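# Open the umbrella and leave it resting on the table

## Task

Open the umbrella fully so that its latch catches and holds it open, then leave it lying on the table supported by its handle and by the rim of its canopy.

## Robot and tools

Robot: two 6-joint arms, left_arm and right_arm, each with a parallel two-finger gripper. Bases as calibrated in the scene frame: left_arm at (-0.011, +0.307, 0) m, quat_wxyz (+1.000, 0, 0, -0.013); right_arm at (+0.020, -0.273, 0) m, quat_wxyz (+0.999, 0, 0, +0.033).

Scene frame: origin at table-top height, midway between the nominal bases; +x points out over the table, +y toward left_arm, +z up. Arm names do not match image sides. Each gripper's fingers point along its own +z and separate along its y; end_effector_position is the point between the pads, about 1 cm behind the tips. Reported hand positions can be slightly off, worse at long reach.

Joint order in every row and every per-joint list: waist (joint1), shoulder (joint2), elbow (joint3), wrist pitch (joint4), wrist yaw (joint5), wrist roll (joint6). Stated ranges in rad: waist -2.618..3.054, shoulder 0..3.142, elbow 0..3.142, wrist pitch -1.571..1.571, wrist yaw -1.571..1.571, wrist roll -2.094..2.094. Real ends may differ by up to 0.059 rad either way.

The row: every moving command uses rows of 14 numbers, always both arms: left_arm's 6 joint numbers then its opening, then right_arm's 6 joints then its opening. All values lie in [-1, 1]. Joint numbers are scaled offsets, not angles: 1.0 equals 1.202 rad for the waist, 1.258 shoulder, 1.238 elbow, 2.073 wrist pitch, 2.022 for wrist yaw and wrist roll. They are measured from the "Joint targets" line as it stood when the action (or move) began, not from the previous row, so sending the same offset again moves further. Sending 0 for an arm's joints re-commands its current targets. The opening number is absolute: +1 fully open, -1 closed; send the present value again to leave a gripper unchanged (0 is a real command).

execute_actions(actions, cameras): actions is a list of actions; each action is a table of 1 to 15 rows, one row per 1/30 s step, and the last row is held to fill 15 steps. An action asking a joint to go more than 0.059 rad beyond its range is refused for both arms; a malformed action, or a first action failing that check, rejects the whole call. Joints pushed past a real end stop there and the result may say "joint sent to its limit". An empty list just reports state and images. cameras: names from cam_high, cam_low, cam_left_wrist, cam_right_wrist; omitted, null or ["all"] gives all, [] none; an unknown name voids the call.

move(target, speed, blend, opening_speed, blocking, cameras): target is one 14-number row, or up to 15 rows differing only in joint offsets, every one counted from the same Joint targets. All joints travel in step along paths (gripper moves on a curve), at least 0.5 s, at most 10 s total (longer stops short). speed: rad/s of the joint with farthest to go, 0.01 to 2, default 0.5, or one per target. blend: rad, corner rounding for lists, default 0. opening_speed: units of the -1..+1 scale per second, 0.2 or more; otherwise openings are sent at once. blocking=false returns after about 0.5 s while it runs; then only wait or stop are accepted until a result shows the end. The move does not avoid obstacles or the other arm. Its "move:" line gives the ending (done, off_target meaning at rest with a joint over 0.035 rad from target, moving, held, fault), limits=held if steps were withheld, and the worst joint error per arm. Done does not mean contact is absent.

wait(seconds 0 to 10, cameras): lets time pass holding commands; a running move continues. stop(): brakes a running move. zoom_image(camera, region=[x0,y0,x1,y1] pixels, at most 504x504) enlarges part of the latest image. read_manual(section="licences") only returns licence text. finished_scene(scene, chance_done 1..99): ends the current scene irreversibly; give its number and your percent estimate of success.

Results: Joint positions/velocities per arm (rad, rad/s) plus finger-pad gap (m; 0.094 fully open). Joint targets are the base for the next offsets. grip_measured uses the opening scale; it reads slightly wide when empty and narrower than a firmly squeezed part. grip_effort_nm is gripper motor effort (negative closing), not pad force. Joint torques include the arm's weight and have offsets; joints 1 to 3 wrap sign beyond ±28 N m. "joint command not followed" means the clearance check altered targets; it does not keep the two grippers apart. "Tool commands" shows current gripper commands.

Motion limits: each joint target is kept within a lead of its measured angle (0.202 rad waist, 0.258 shoulder, 0.238 elbow, 0.573 wrist pitch, 0.522 wrist yaw/roll), and targets placing the gripper over 100 mm from its measured spot are scaled back, so large motions may need several actions; re-command leftovers. If an arm is stopped by an object it keeps pressing; command targets back past its positions to release.

Cameras: cam_high, cam_low, cam_left_wrist, cam_right_wrist, each 896x504.

Avoid: dropping the umbrella or letting go of its moving parts, knocking anything off the table, fast impacts, pressing hard, and above all collisions or squeezes between the two arms. Heat builds when holding loads, stretching out, or pushing at unreachable poses; MOTOR HOT appears near 75 °C, at 90 °C the arm folds and idles, at 100 °C it drops. Leave the umbrella latched open and stable with the robot clear before finishing.

Each tool is called after "Call:" as name(argument=value, ...) on one line, values as JSON.

## Session

Call:
execute_actions(actions=[])

Scene clock: 0.00 s.
left_arm: end_effector_position=(+0.4009, +0.3124, +0.1153) grip_measured=+1.000 grip_effort_nm=n/a end_effector_quat_wxyz=(+0.594, -0.013, +0.802, +0.053) | right_arm: end_effector_position=(+0.4041, -0.2764, +0.0911) grip_measured=+1.000 grip_effort_nm=n/a end_effector_quat_wxyz=(+0.575, +0.048, +0.814, -0.071)
Joint names: [waist, shoulder, elbow, wrist pitch, wrist yaw, wrist roll]
Joint positions: left_arm=[-0.029 1.555 0.428 0.832 -0.154 0.026 0.094] | right_arm=[0.054 1.542 0.327 0.865 0.285 0.038 0.094]
Joint velocities: left_arm=[-0.002 -0.007 -0.002 -0.066 -0.037 -0.007 0] | right_arm=[0.002 -0.007 -0.022 -0.095 0.037 0.007 0]
Joint torques (N m): no reading
Motor temperatures (°C): left_arm=[34 36 40 34 32 32 30] | right_arm=[35 35 35 33 33 34 34]
Heat: left arm: 40 °C; right arm: 35 °C.
Joint targets: left_arm=[-0.029 1.552 0.431 0.824 -0.154 0.026] | right_arm=[0.054 1.537 0.332 0.864 0.287 0.038]
Tool commands: left_gripper/opening=+1.0 right_gripper/opening=+1.0

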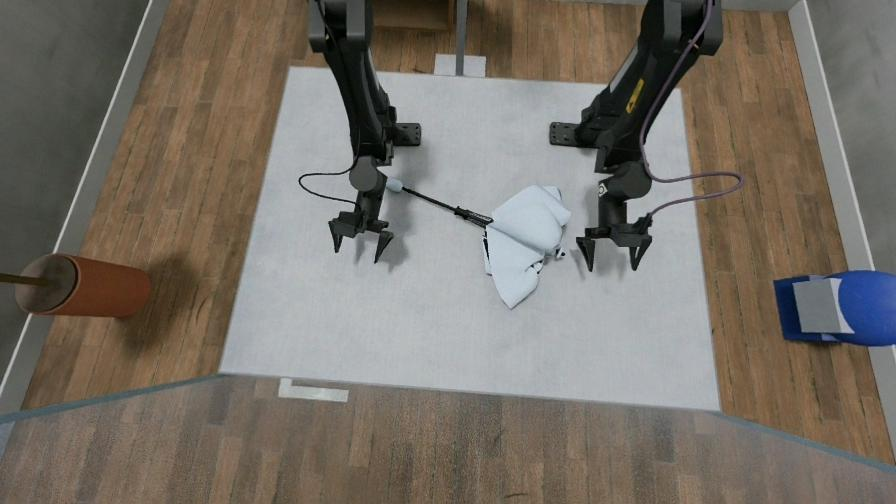

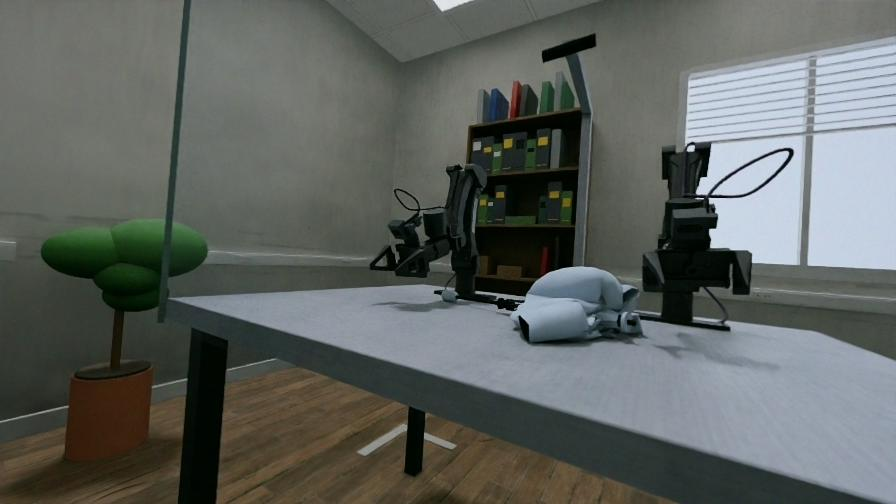

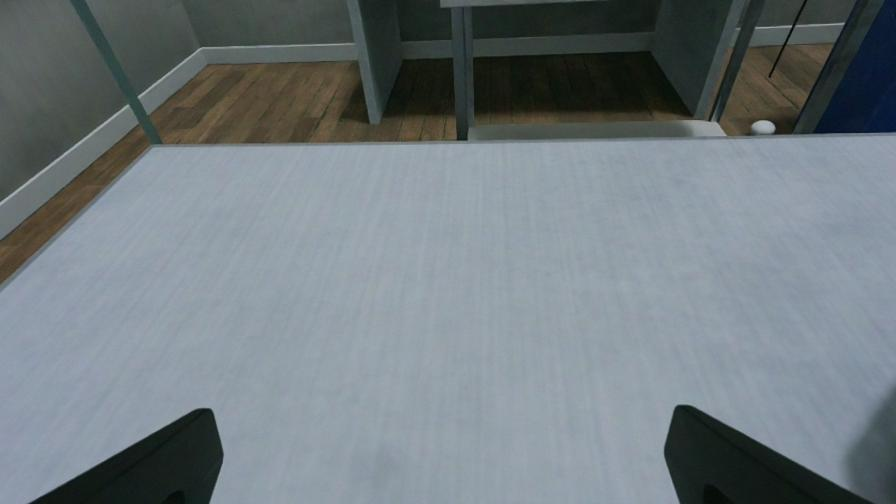

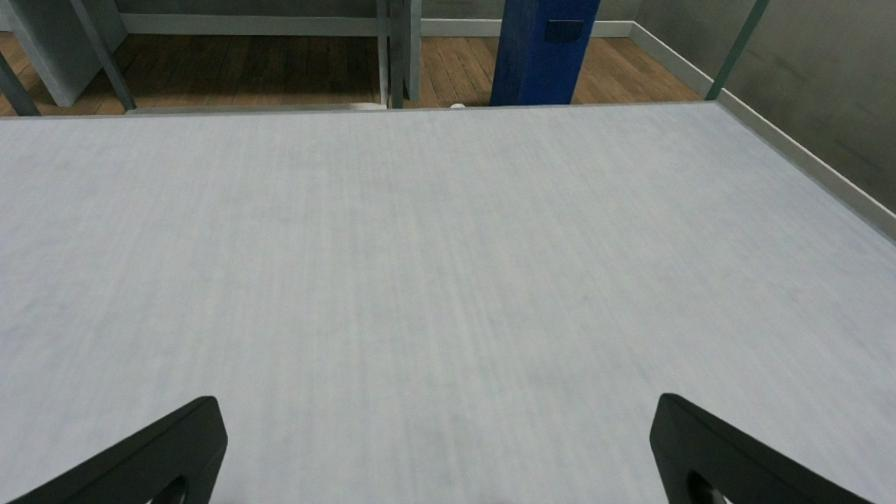

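Call:
zoom_image(camera="cam_high", region=[360, 150, 600, 320])

Call:
zoom_image(camera="cam_high", region=[440, 170, 580, 310])

Call:
zoom_image(camera="cam_low", region=[420, 240, 680, 370])

Scaled by 2.100 from the camera's 896x504 image, which has a finer 1280x720 frame.

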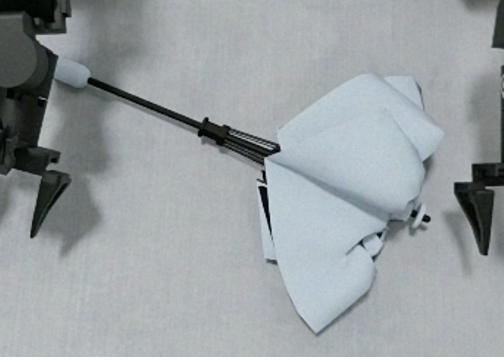

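Scaled by 3.600 from the camera's 896x504 image, which has a finer 1280x720 frame.

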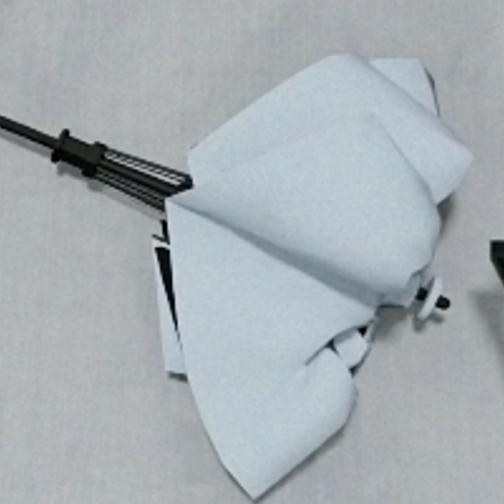

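Scaled by 1.938 from the camera's 896x504 image, which has a finer 1280x720 frame.

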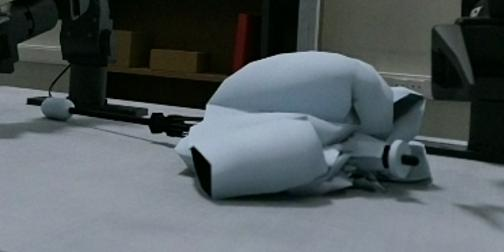

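Call:
move(target=[[-0.02,-0.1,0.4,-0.45,0.04,-0.007,1,0.05,-0.1,0.45,-0.45,-0.07,-0.01,1],[-0.184,-0.2,0.702,-0.832,0.076,-0.013,1,0.554,-0.188,0.782,-0.851,-0.142,-0.019,1]], speed=0.9, blend=0.1)

Scene clock: 20.03 s.
left_arm: end_effector_position=(+0.3269, +0.2152, +0.2272) grip_measured=+1.000 grip_effort_nm=-0.012 end_effector_quat_wxyz=(+0.317, +0.129, +0.939, -0.039) | right_arm: end_effector_position=(+0.2687, -0.0270, +0.2229) grip_measured=+1.000 grip_effort_nm=-0.042 end_effector_quat_wxyz=(+0.292, -0.356, +0.880, +0.116)
Joint names: [waist, shoulder, elbow, wrist pitch, wrist yaw, wrist roll]
Joint positions: left_arm=[-0.244 1.313 1.277 -0.884 -0.006 0.005 0.094] | right_arm=[0.718 1.318 1.269 -0.883 0.012 0.011 0.094]
Joint velocities: left_arm=[-0.002 0.007 0.007 -0.066 0.022 0.007 0] | right_arm=[-0.007 -0.007 0.002 -0.007 -0.051 -0.095 0]
Joint torques (N m): left_arm=[-0.44 -4.98 9.1 1.61 0.04 -0.03] | right_arm=[0.2 -5.44 10.06 1.23 -0.11 -0.1]
Motor temperatures (°C): left_arm=[34 36 41 37 32 32 30] | right_arm=[35 36 36 36 33 34 34]
Heat: left arm: 41 °C; right arm: 36 °C.
Joint targets: left_arm=[-0.250 1.301 1.300 -0.901 0.000 0.000] | right_arm=[0.720 1.300 1.301 -0.901 0.000 0.000]
move: done

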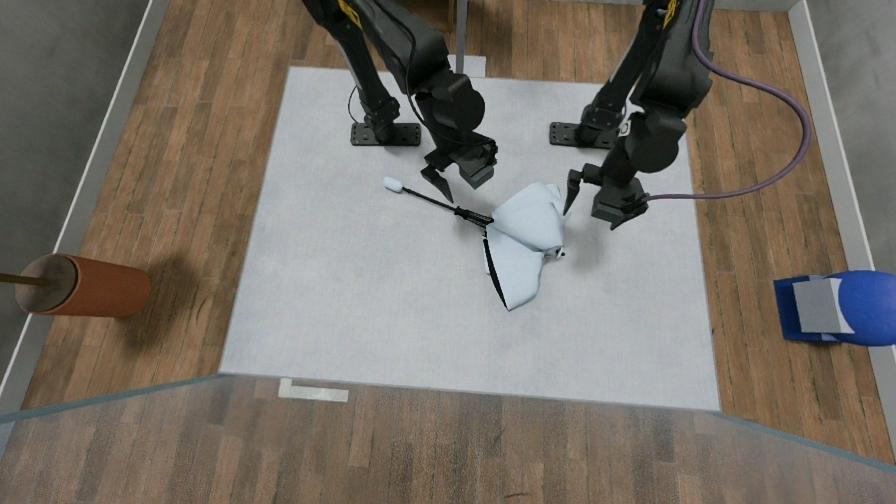

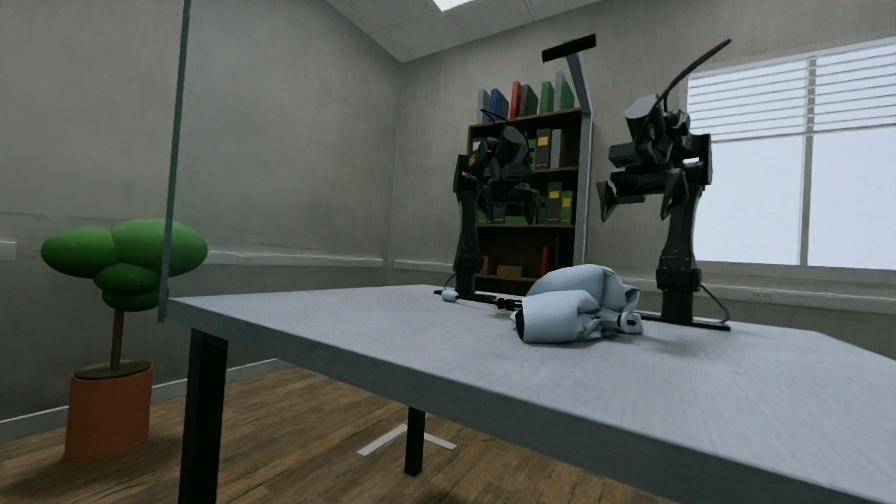

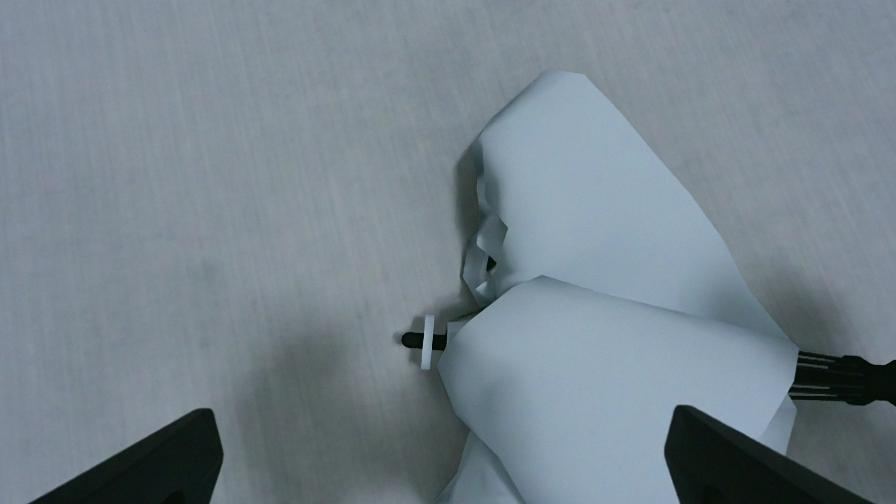

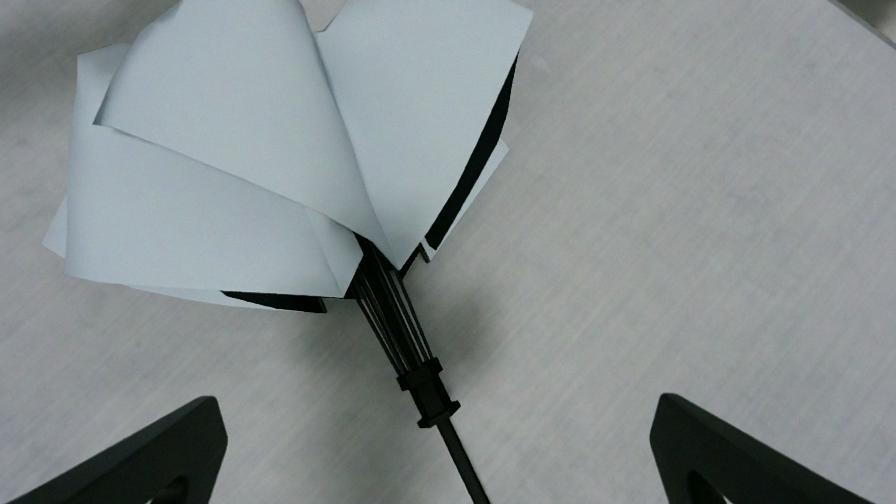

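Call:
zoom_image(camera="cam_right_wrist", region=[330, 220, 530, 504])

Call:
zoom_image(camera="cam_left_wrist", region=[380, 230, 540, 400])

Call:
zoom_image(camera="cam_left_wrist", region=[720, 300, 896, 450])

Call:
zoom_image(camera="cam_low", region=[420, 240, 680, 370])

Scaled by 1.775 from the camera's 896x504 image, which has a finer 1280x720 frame.

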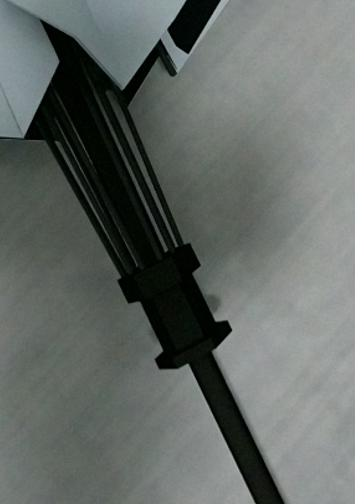

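Scaled by 2.965 from the camera's 896x504 image, which has a finer 1280x720 frame.

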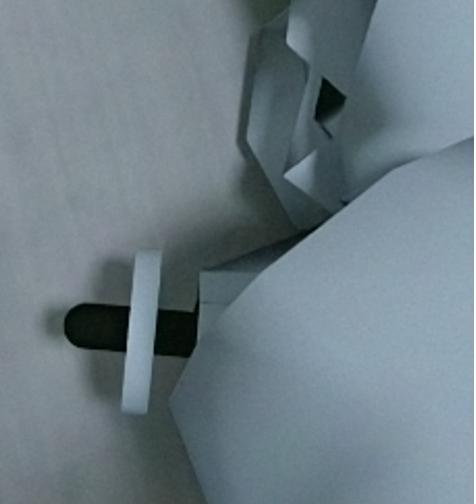

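Scaled by 2.864 from the camera's 896x504 image, which has a finer 1280x720 frame.

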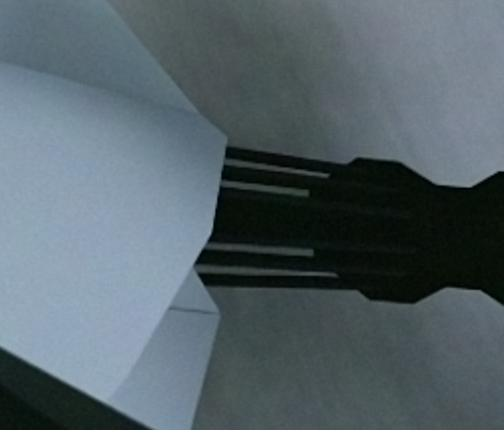

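Scaled by 1.938 from the camera's 896x504 image, which has a finer 1280x720 frame.

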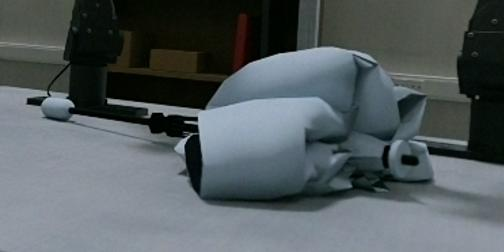

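Call:
move(target=[0.2612,0.4475,0.1276,-0.0921,0.179,-0.5697,0.28,-0.3161,-0.1256,-0.6187,0.2624,-0.2641,-0.3126,0.28], speed=0.8)

Scene clock: 61.57 s.
left_arm: end_effector_position=(+0.3502, +0.2581, +0.0918) grip_measured=+0.281 grip_effort_nm=-0.076 end_effector_quat_wxyz=(-0.060, -0.543, +0.820, -0.171) | right_arm: end_effector_position=(+0.2375, -0.0821, +0.0822) grip_measured=+0.282 grip_effort_nm=-0.149 end_effector_quat_wxyz=(+0.305, -0.521, +0.769, +0.211)
Joint names: [waist, shoulder, elbow, wrist pitch, wrist yaw, wrist roll]
Joint positions: left_arm=[0.061 1.849 1.433 -1.076 0.356 -1.147 0.06] | right_arm=[0.345 1.161 0.552 -0.372 -0.511 -0.62 0.06]
Joint velocities: left_arm=[-0.002 0.002 0.002 0.037 0.037 0.022 0] | right_arm=[0.007 0.002 -0.027 0.051 -0.037 -0.007 0]
Joint torques (N m): left_arm=[0.28 -6.72 8.36 0.5 0.24 0] | right_arm=[-0.5 -4.16 5.5 1.45 -0.5 -0.11]
Motor temperatures (°C): left_arm=[34 36 43 38 32 32 30] | right_arm=[35 36 38 36 33 34 34]
Heat: left arm: 43 °C; right arm: 38 °C.
Joint targets: left_arm=[0.064 1.864 1.458 -1.092 0.361 -1.152] | right_arm=[0.339 1.142 0.535 -0.356 -0.534 -0.632]
move: done

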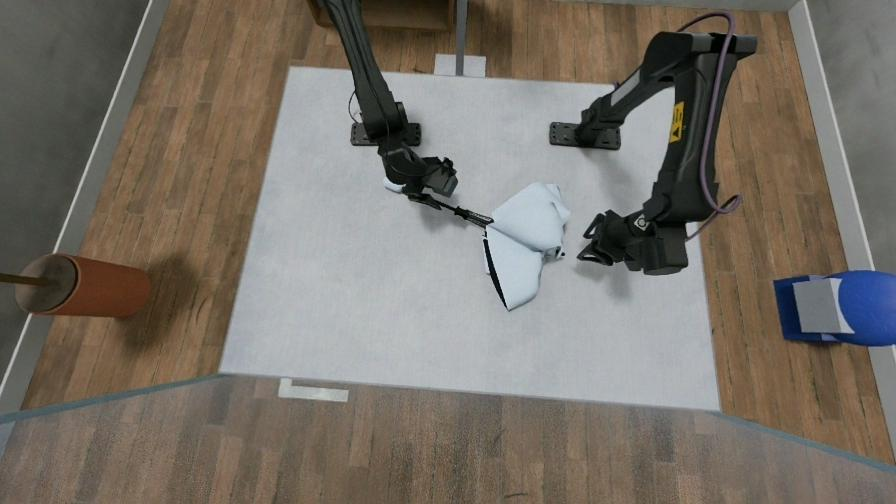

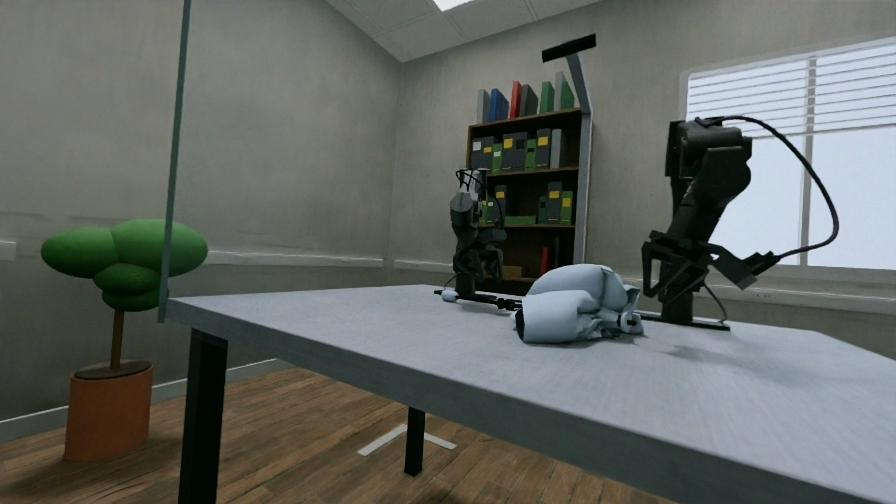

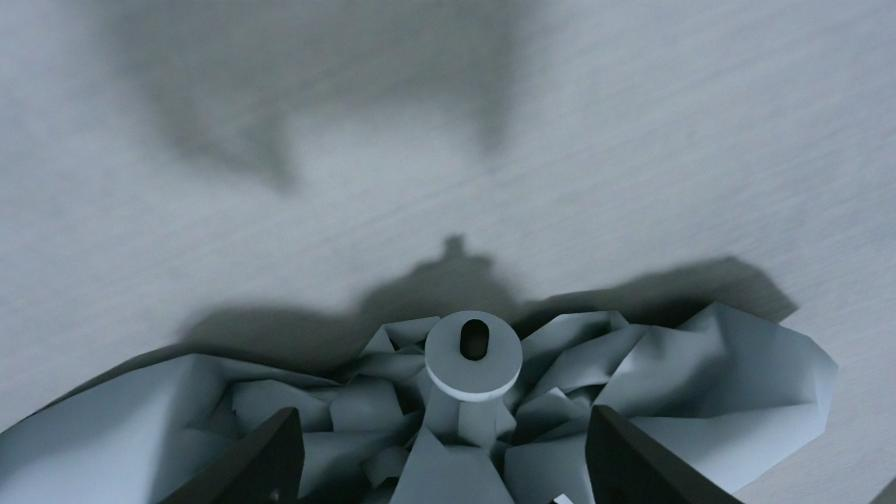

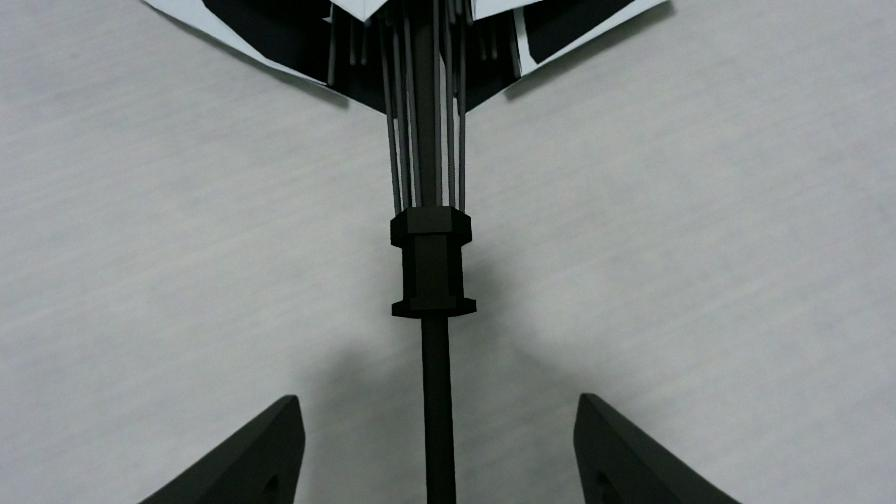

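Call:
move(target=[-0.0599,0.0564,-0.1082,0.1023,-0.0025,-0.0391,0.28,0,0,0,0,0,0,0.28], speed=0.2)

Scene clock: 90.87 s.
left_arm: end_effector_position=(+0.3600, +0.2349, +0.0483) grip_measured=+0.281 grip_effort_nm=-0.076 end_effector_quat_wxyz=(-0.061, -0.547, +0.817, -0.175) | right_arm: end_effector_position=(+0.2376, -0.0820, +0.0823) grip_measured=+0.282 grip_effort_nm=-0.154 end_effector_quat_wxyz=(+0.305, -0.521, +0.769, +0.211)
Joint names: [waist, shoulder, elbow, wrist pitch, wrist yaw, wrist roll]
Joint positions: left_arm=[-0.002 1.915 1.34 -0.887 0.357 -1.227 0.06] | right_arm=[0.345 1.161 0.552 -0.371 -0.512 -0.621 0.06]
Joint velocities: left_arm=[0.012 0.002 -0.012 0.066 -0.022 -0.037 0] | right_arm=[-0.012 0.007 -0.002 -0.066 -0.066 0.007 0.001]
Joint torques (N m): left_arm=[-0.49 -6.74 4.93 0.81 0.2 -0.01] | right_arm=[-0.53 -4.23 5.5 1.45 -0.5 -0.1]
Motor temperatures (°C): left_arm=[34 36 42 36 32 32 30] | right_arm=[35 36 37 37 33 34 34]
Heat: left arm: 42 °C; right arm: 37 °C.
Joint targets: left_arm=[-0.008 1.935 1.324 -0.880 0.356 -1.231] | right_arm=[0.339 1.142 0.535 -0.356 -0.533 -0.632]
move: done

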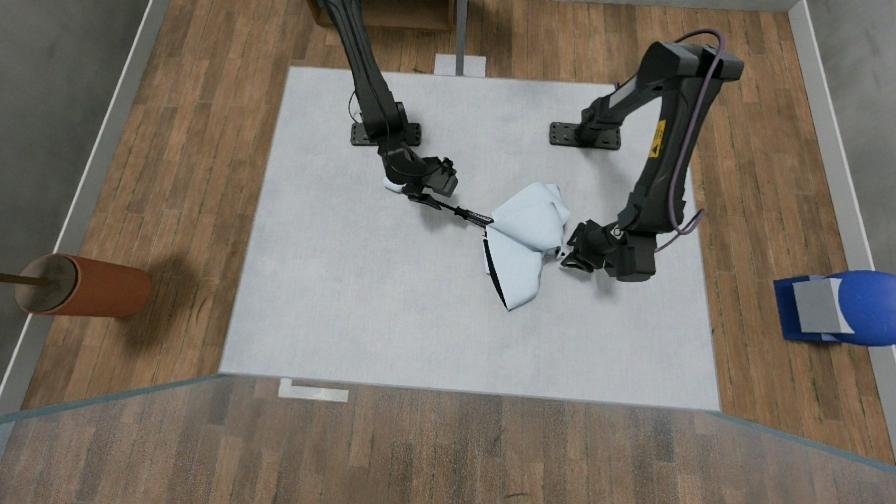

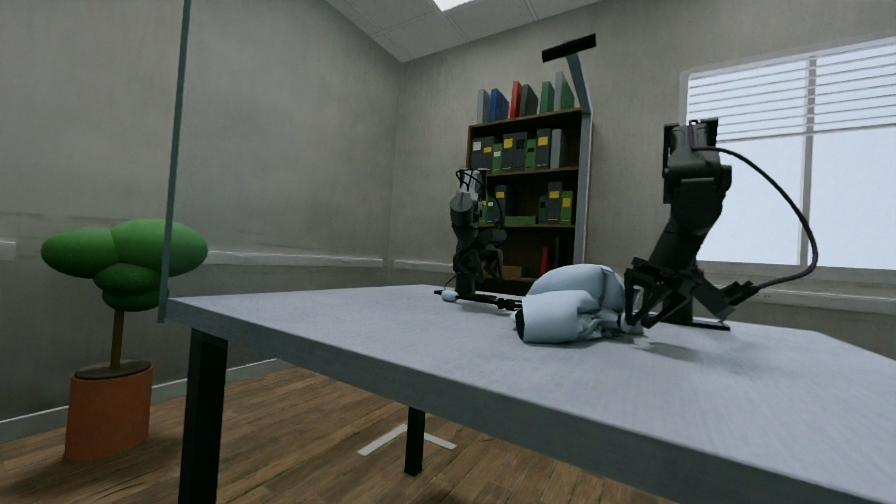

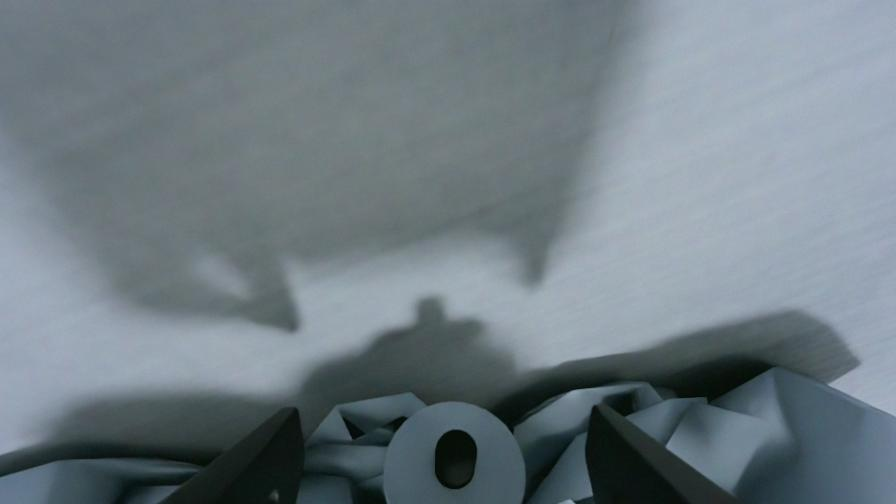

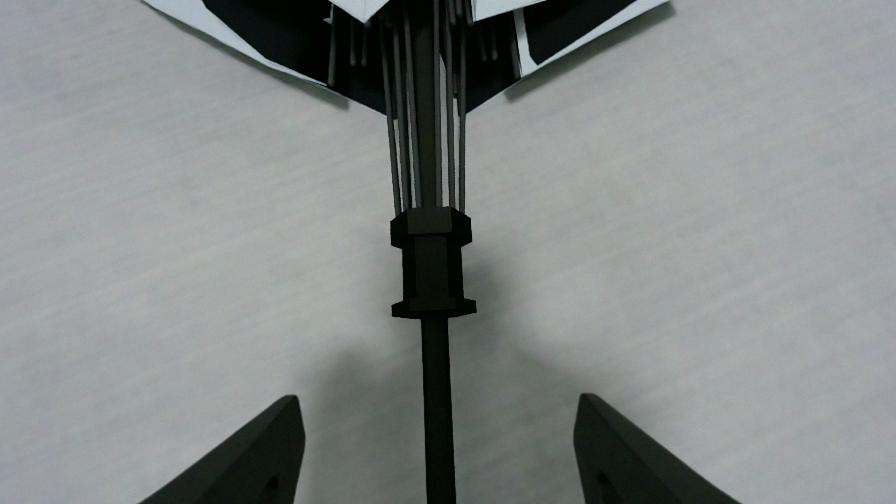

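Call:
zoom_image(camera="cam_left_wrist", region=[270, 330, 630, 504])

Call:
zoom_image(camera="cam_low", region=[500, 240, 760, 370])

Scaled by 1.400 from the camera's 896x504 image, which has a finer 1280x720 frame.

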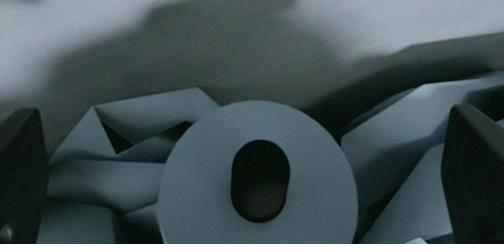

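Scaled by 1.938 from the camera's 896x504 image, which has a finer 1280x720 frame.

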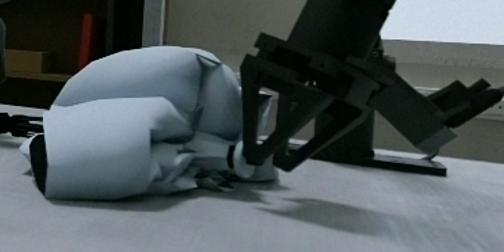

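Call:
move(target=[0,0,0,0,0,0,-0.95,0,0,0,0,0,0,0.28], opening_speed=0.9)

Scene clock: 113.93 s.
left_arm: end_effector_position=(+0.3609, +0.2349, +0.0484) grip_measured=-0.886 grip_effort_nm=-1.009 end_effector_quat_wxyz=(-0.059, -0.546, +0.817, -0.176) | right_arm: end_effector_position=(+0.2376, -0.0819, +0.0823) grip_measured=+0.282 grip_effort_nm=-0.144 end_effector_quat_wxyz=(+0.305, -0.521, +0.769, +0.212)
Joint names: [waist, shoulder, elbow, wrist pitch, wrist yaw, wrist roll]
Joint positions: left_arm=[-0.002 1.915 1.34 -0.883 0.357 -1.228 0.005] | right_arm=[0.345 1.161 0.552 -0.371 -0.512 -0.621 0.06]
Joint velocities: left_arm=[-0.012 0.007 -0.002 -0.066 -0.007 -0.037 0] | right_arm=[-0.017 0.017 0.002 0.007 -0.007 0.022 0.001]
Joint torques (N m): left_arm=[-0.49 -6.75 4.93 0.77 0.19 0] | right_arm=[-0.51 -4.18 5.53 1.44 -0.5 -0.1]
Motor temperatures (°C): left_arm=[34 37 41 36 32 32 30] | right_arm=[35 36 37 37 33 34 34]
Heat: left arm: 41 °C; right arm: 37 °C.
Joint targets: left_arm=[-0.008 1.935 1.324 -0.880 0.356 -1.231] | right_arm=[0.339 1.142 0.535 -0.357 -0.534 -0.632]
move: done

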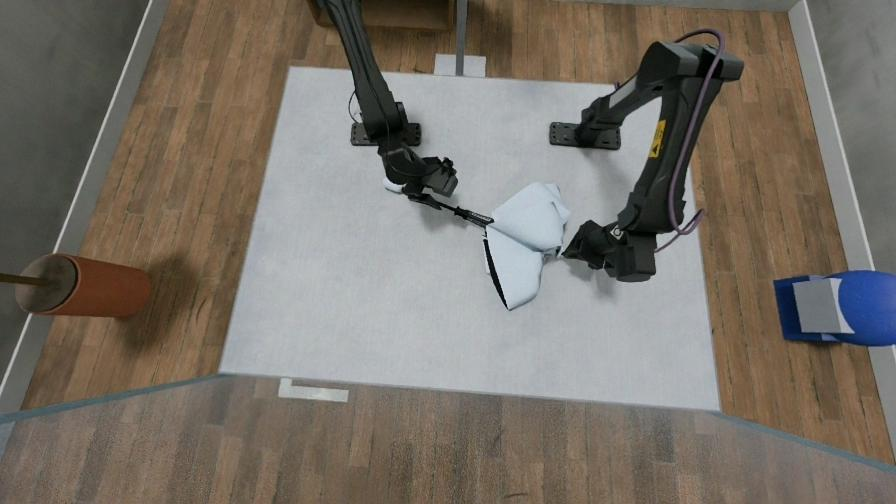

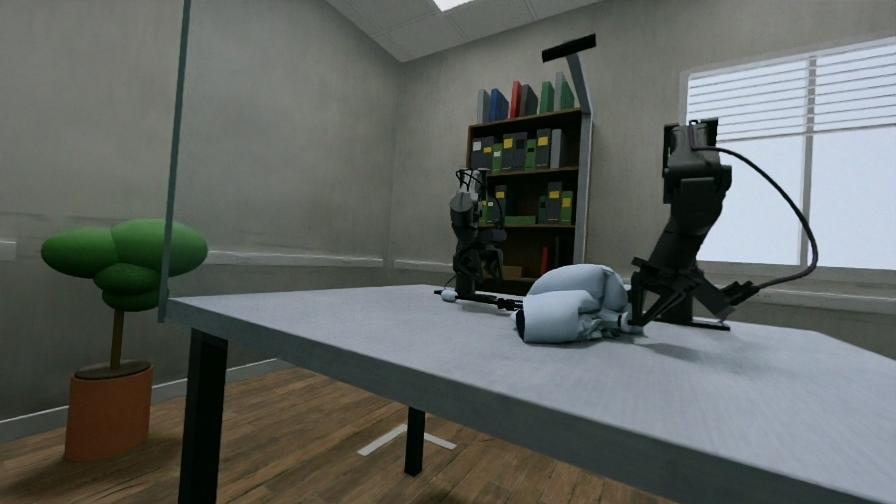

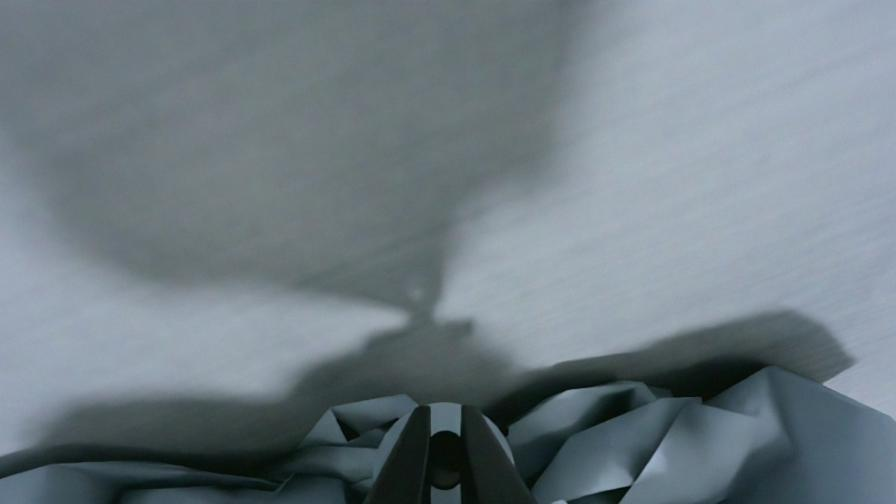

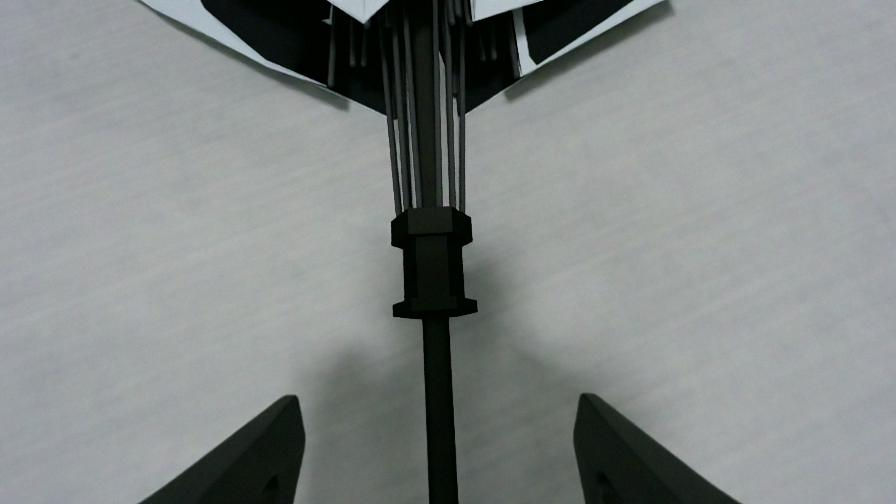

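Call:
zoom_image(camera="cam_left_wrist", region=[340, 380, 560, 504])

Call:
zoom_image(camera="cam_right_wrist", region=[300, 150, 600, 504])

Scaled by 2.291 from the camera's 896x504 image, which has a finer 1280x720 frame.

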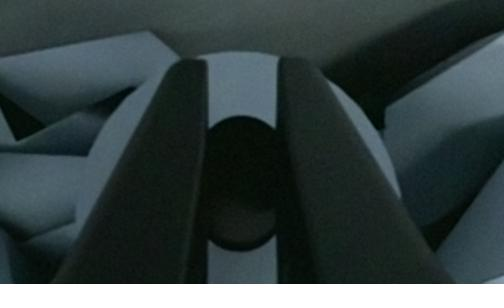

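Scaled by 1.424 from the camera's 896x504 image, which has a finer 1280x720 frame.

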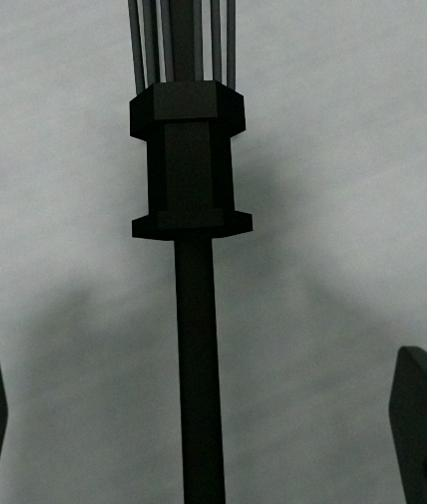

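Call:
move(target=[0,0,0,0,0,0,-0.95,0.1506,0.2997,-0.0452,0.2359,0.0598,0.0836,0.28], speed=0.3)

Scene clock: 125.00 s.
left_arm: end_effector_position=(+0.3609, +0.2349, +0.0484) grip_measured=-0.888 grip_effort_nm=-1.038 end_effector_quat_wxyz=(-0.059, -0.546, +0.817, -0.176) | right_arm: end_effector_position=(+0.2554, -0.0304, +0.0245) grip_measured=+0.282 grip_effort_nm=-0.139 end_effector_quat_wxyz=(+0.313, -0.525, +0.762, +0.213)
Joint names: [waist, shoulder, elbow, wrist pitch, wrist yaw, wrist roll]
Joint positions: left_arm=[-0.002 1.915 1.34 -0.883 0.357 -1.228 0.005] | right_arm=[0.516 1.507 0.496 0.116 -0.418 -0.474 0.06]
Joint velocities: left_arm=[-0.002 -0.002 0.007 -0.066 -0.007 -0.007 0.001] | right_arm=[0.002 -0.012 -0.012 0.037 -0.051 -0.022 -0.001]
Joint torques (N m): left_arm=[-0.47 -6.78 4.94 0.76 0.19 0] | right_arm=[0.5 -3.6 4.51 1.56 -0.13 0.12]
Motor temperatures (°C): left_arm=[34 37 41 36 32 32 31] | right_arm=[35 36 37 37 33 34 34]
Heat: left arm: 41 °C; right arm: 37 °C.
Joint targets: left_arm=[-0.008 1.935 1.324 -0.880 0.356 -1.231] | right_arm=[0.521 1.519 0.479 0.132 -0.413 -0.463]
move: done

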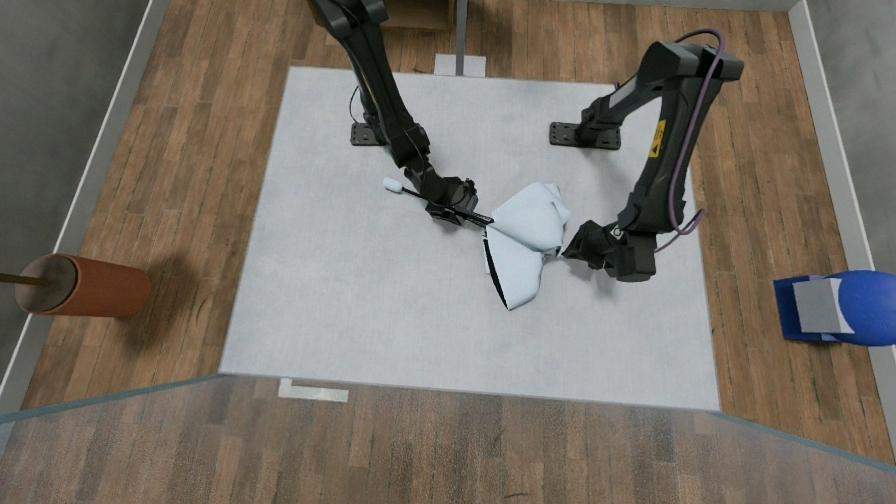

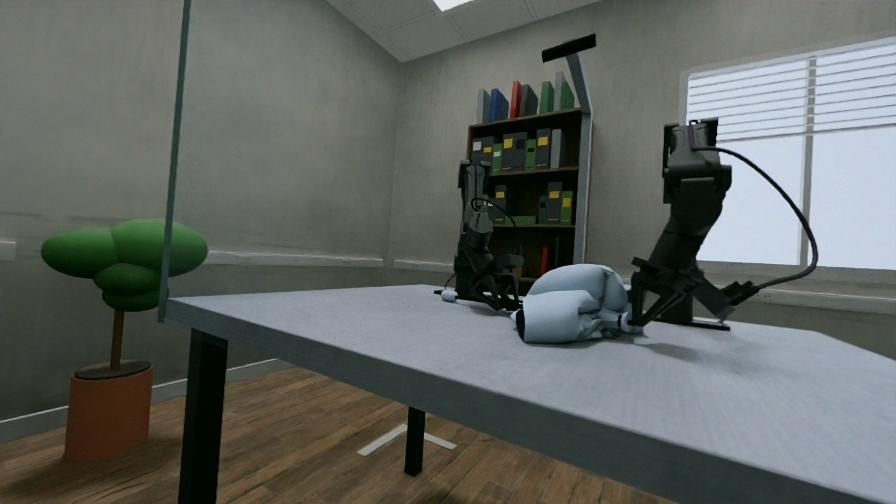

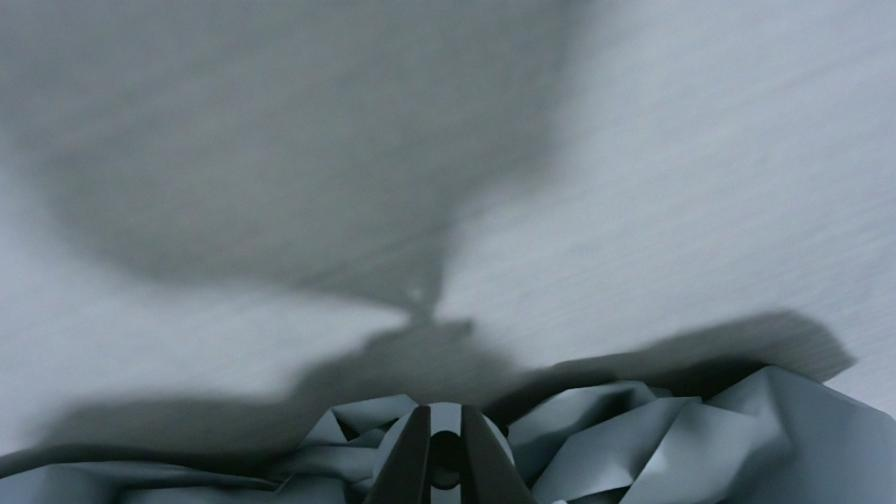

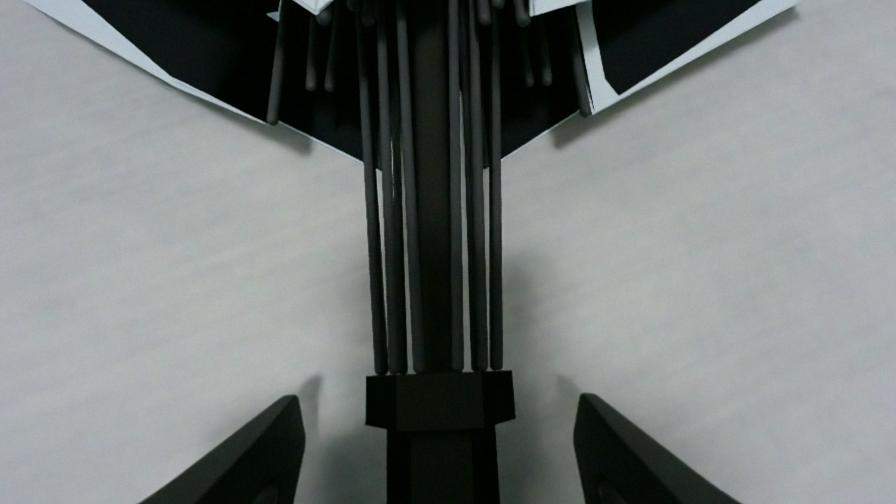

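Call:
move(target=[0,0,0,0,0,0,-0.95,0,0,0,0,0,0,-0.6], opening_speed=0.7)

Scene clock: 136.43 s.
left_arm: end_effector_position=(+0.3630, +0.2347, +0.0487) grip_measured=-0.888 grip_effort_nm=-1.033 end_effector_quat_wxyz=(-0.056, -0.546, +0.817, -0.179) | right_arm: end_effector_position=(+0.2549, -0.0296, +0.0246) grip_measured=-0.435 grip_effort_nm=-1.062 end_effector_quat_wxyz=(+0.314, -0.527, +0.761, +0.213)
Joint names: [waist, shoulder, elbow, wrist pitch, wrist yaw, wrist roll]
Joint positions: left_arm=[-0.002 1.915 1.34 -0.874 0.357 -1.228 0.005] | right_arm=[0.519 1.507 0.496 0.117 -0.418 -0.478 0.027]
Joint velocities: left_arm=[0.012 0.002 0.002 -0.051 0.022 0.007 0] | right_arm=[-0.012 -0.007 -0.012 0.007 0.022 0.066 0.001]
Joint torques (N m): left_arm=[-0.5 -6.79 4.96 0.69 0.19 0] | right_arm=[0.2 -3.6 4.48 1.56 -0.14 0.15]
Motor temperatures (°C): left_arm=[34 37 40 36 32 32 32] | right_arm=[35 36 36 38 33 34 34]
Heat: left arm: 40 °C; right arm: 38 °C.
Joint targets: left_arm=[-0.008 1.935 1.324 -0.880 0.356 -1.231] | right_arm=[0.521 1.519 0.479 0.132 -0.413 -0.463]
move: done

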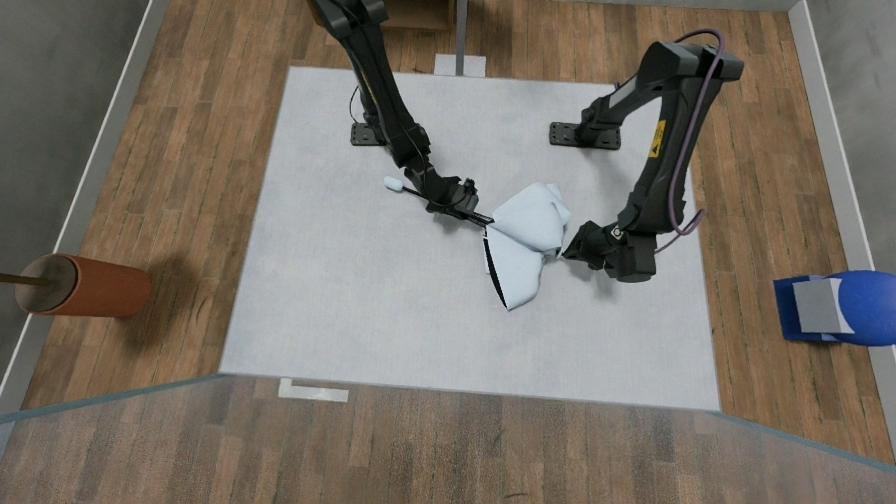

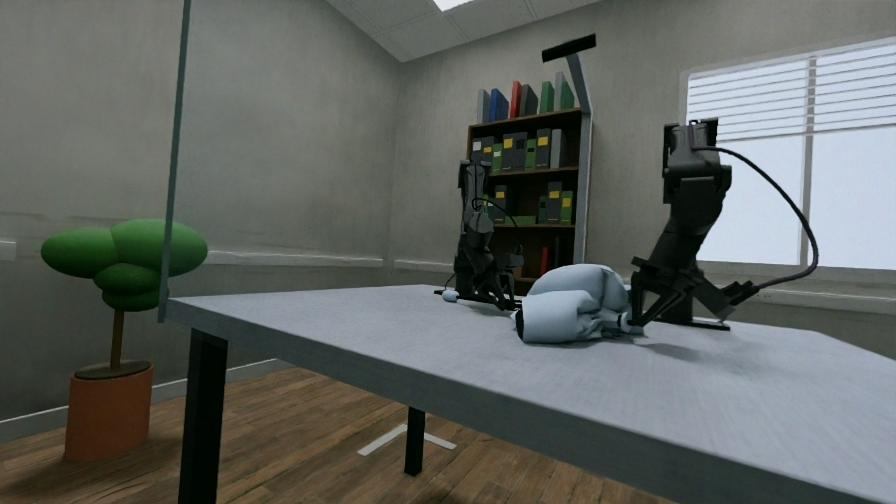

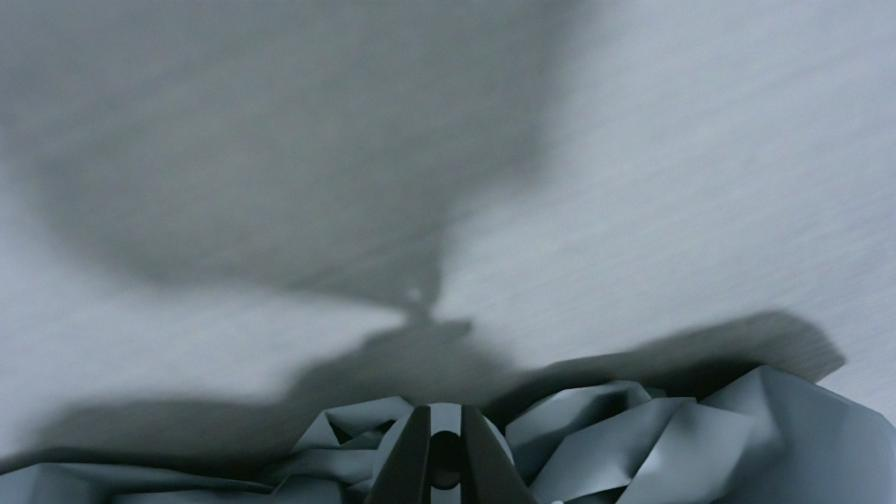

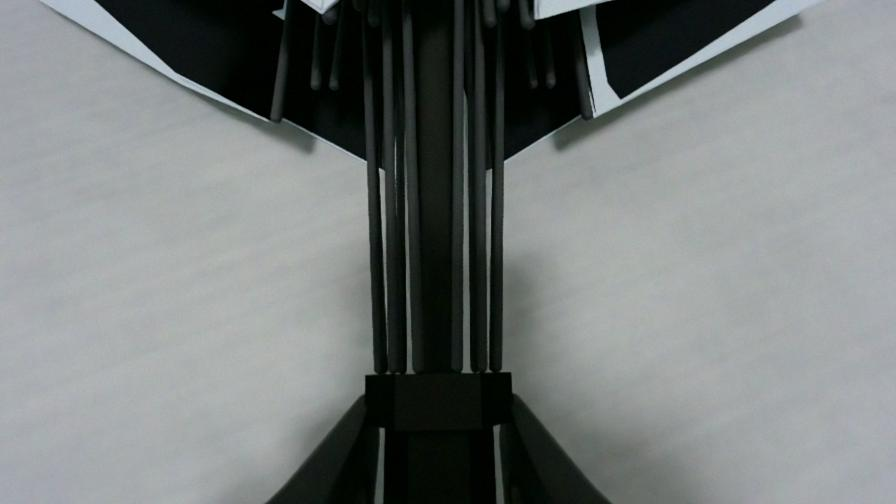

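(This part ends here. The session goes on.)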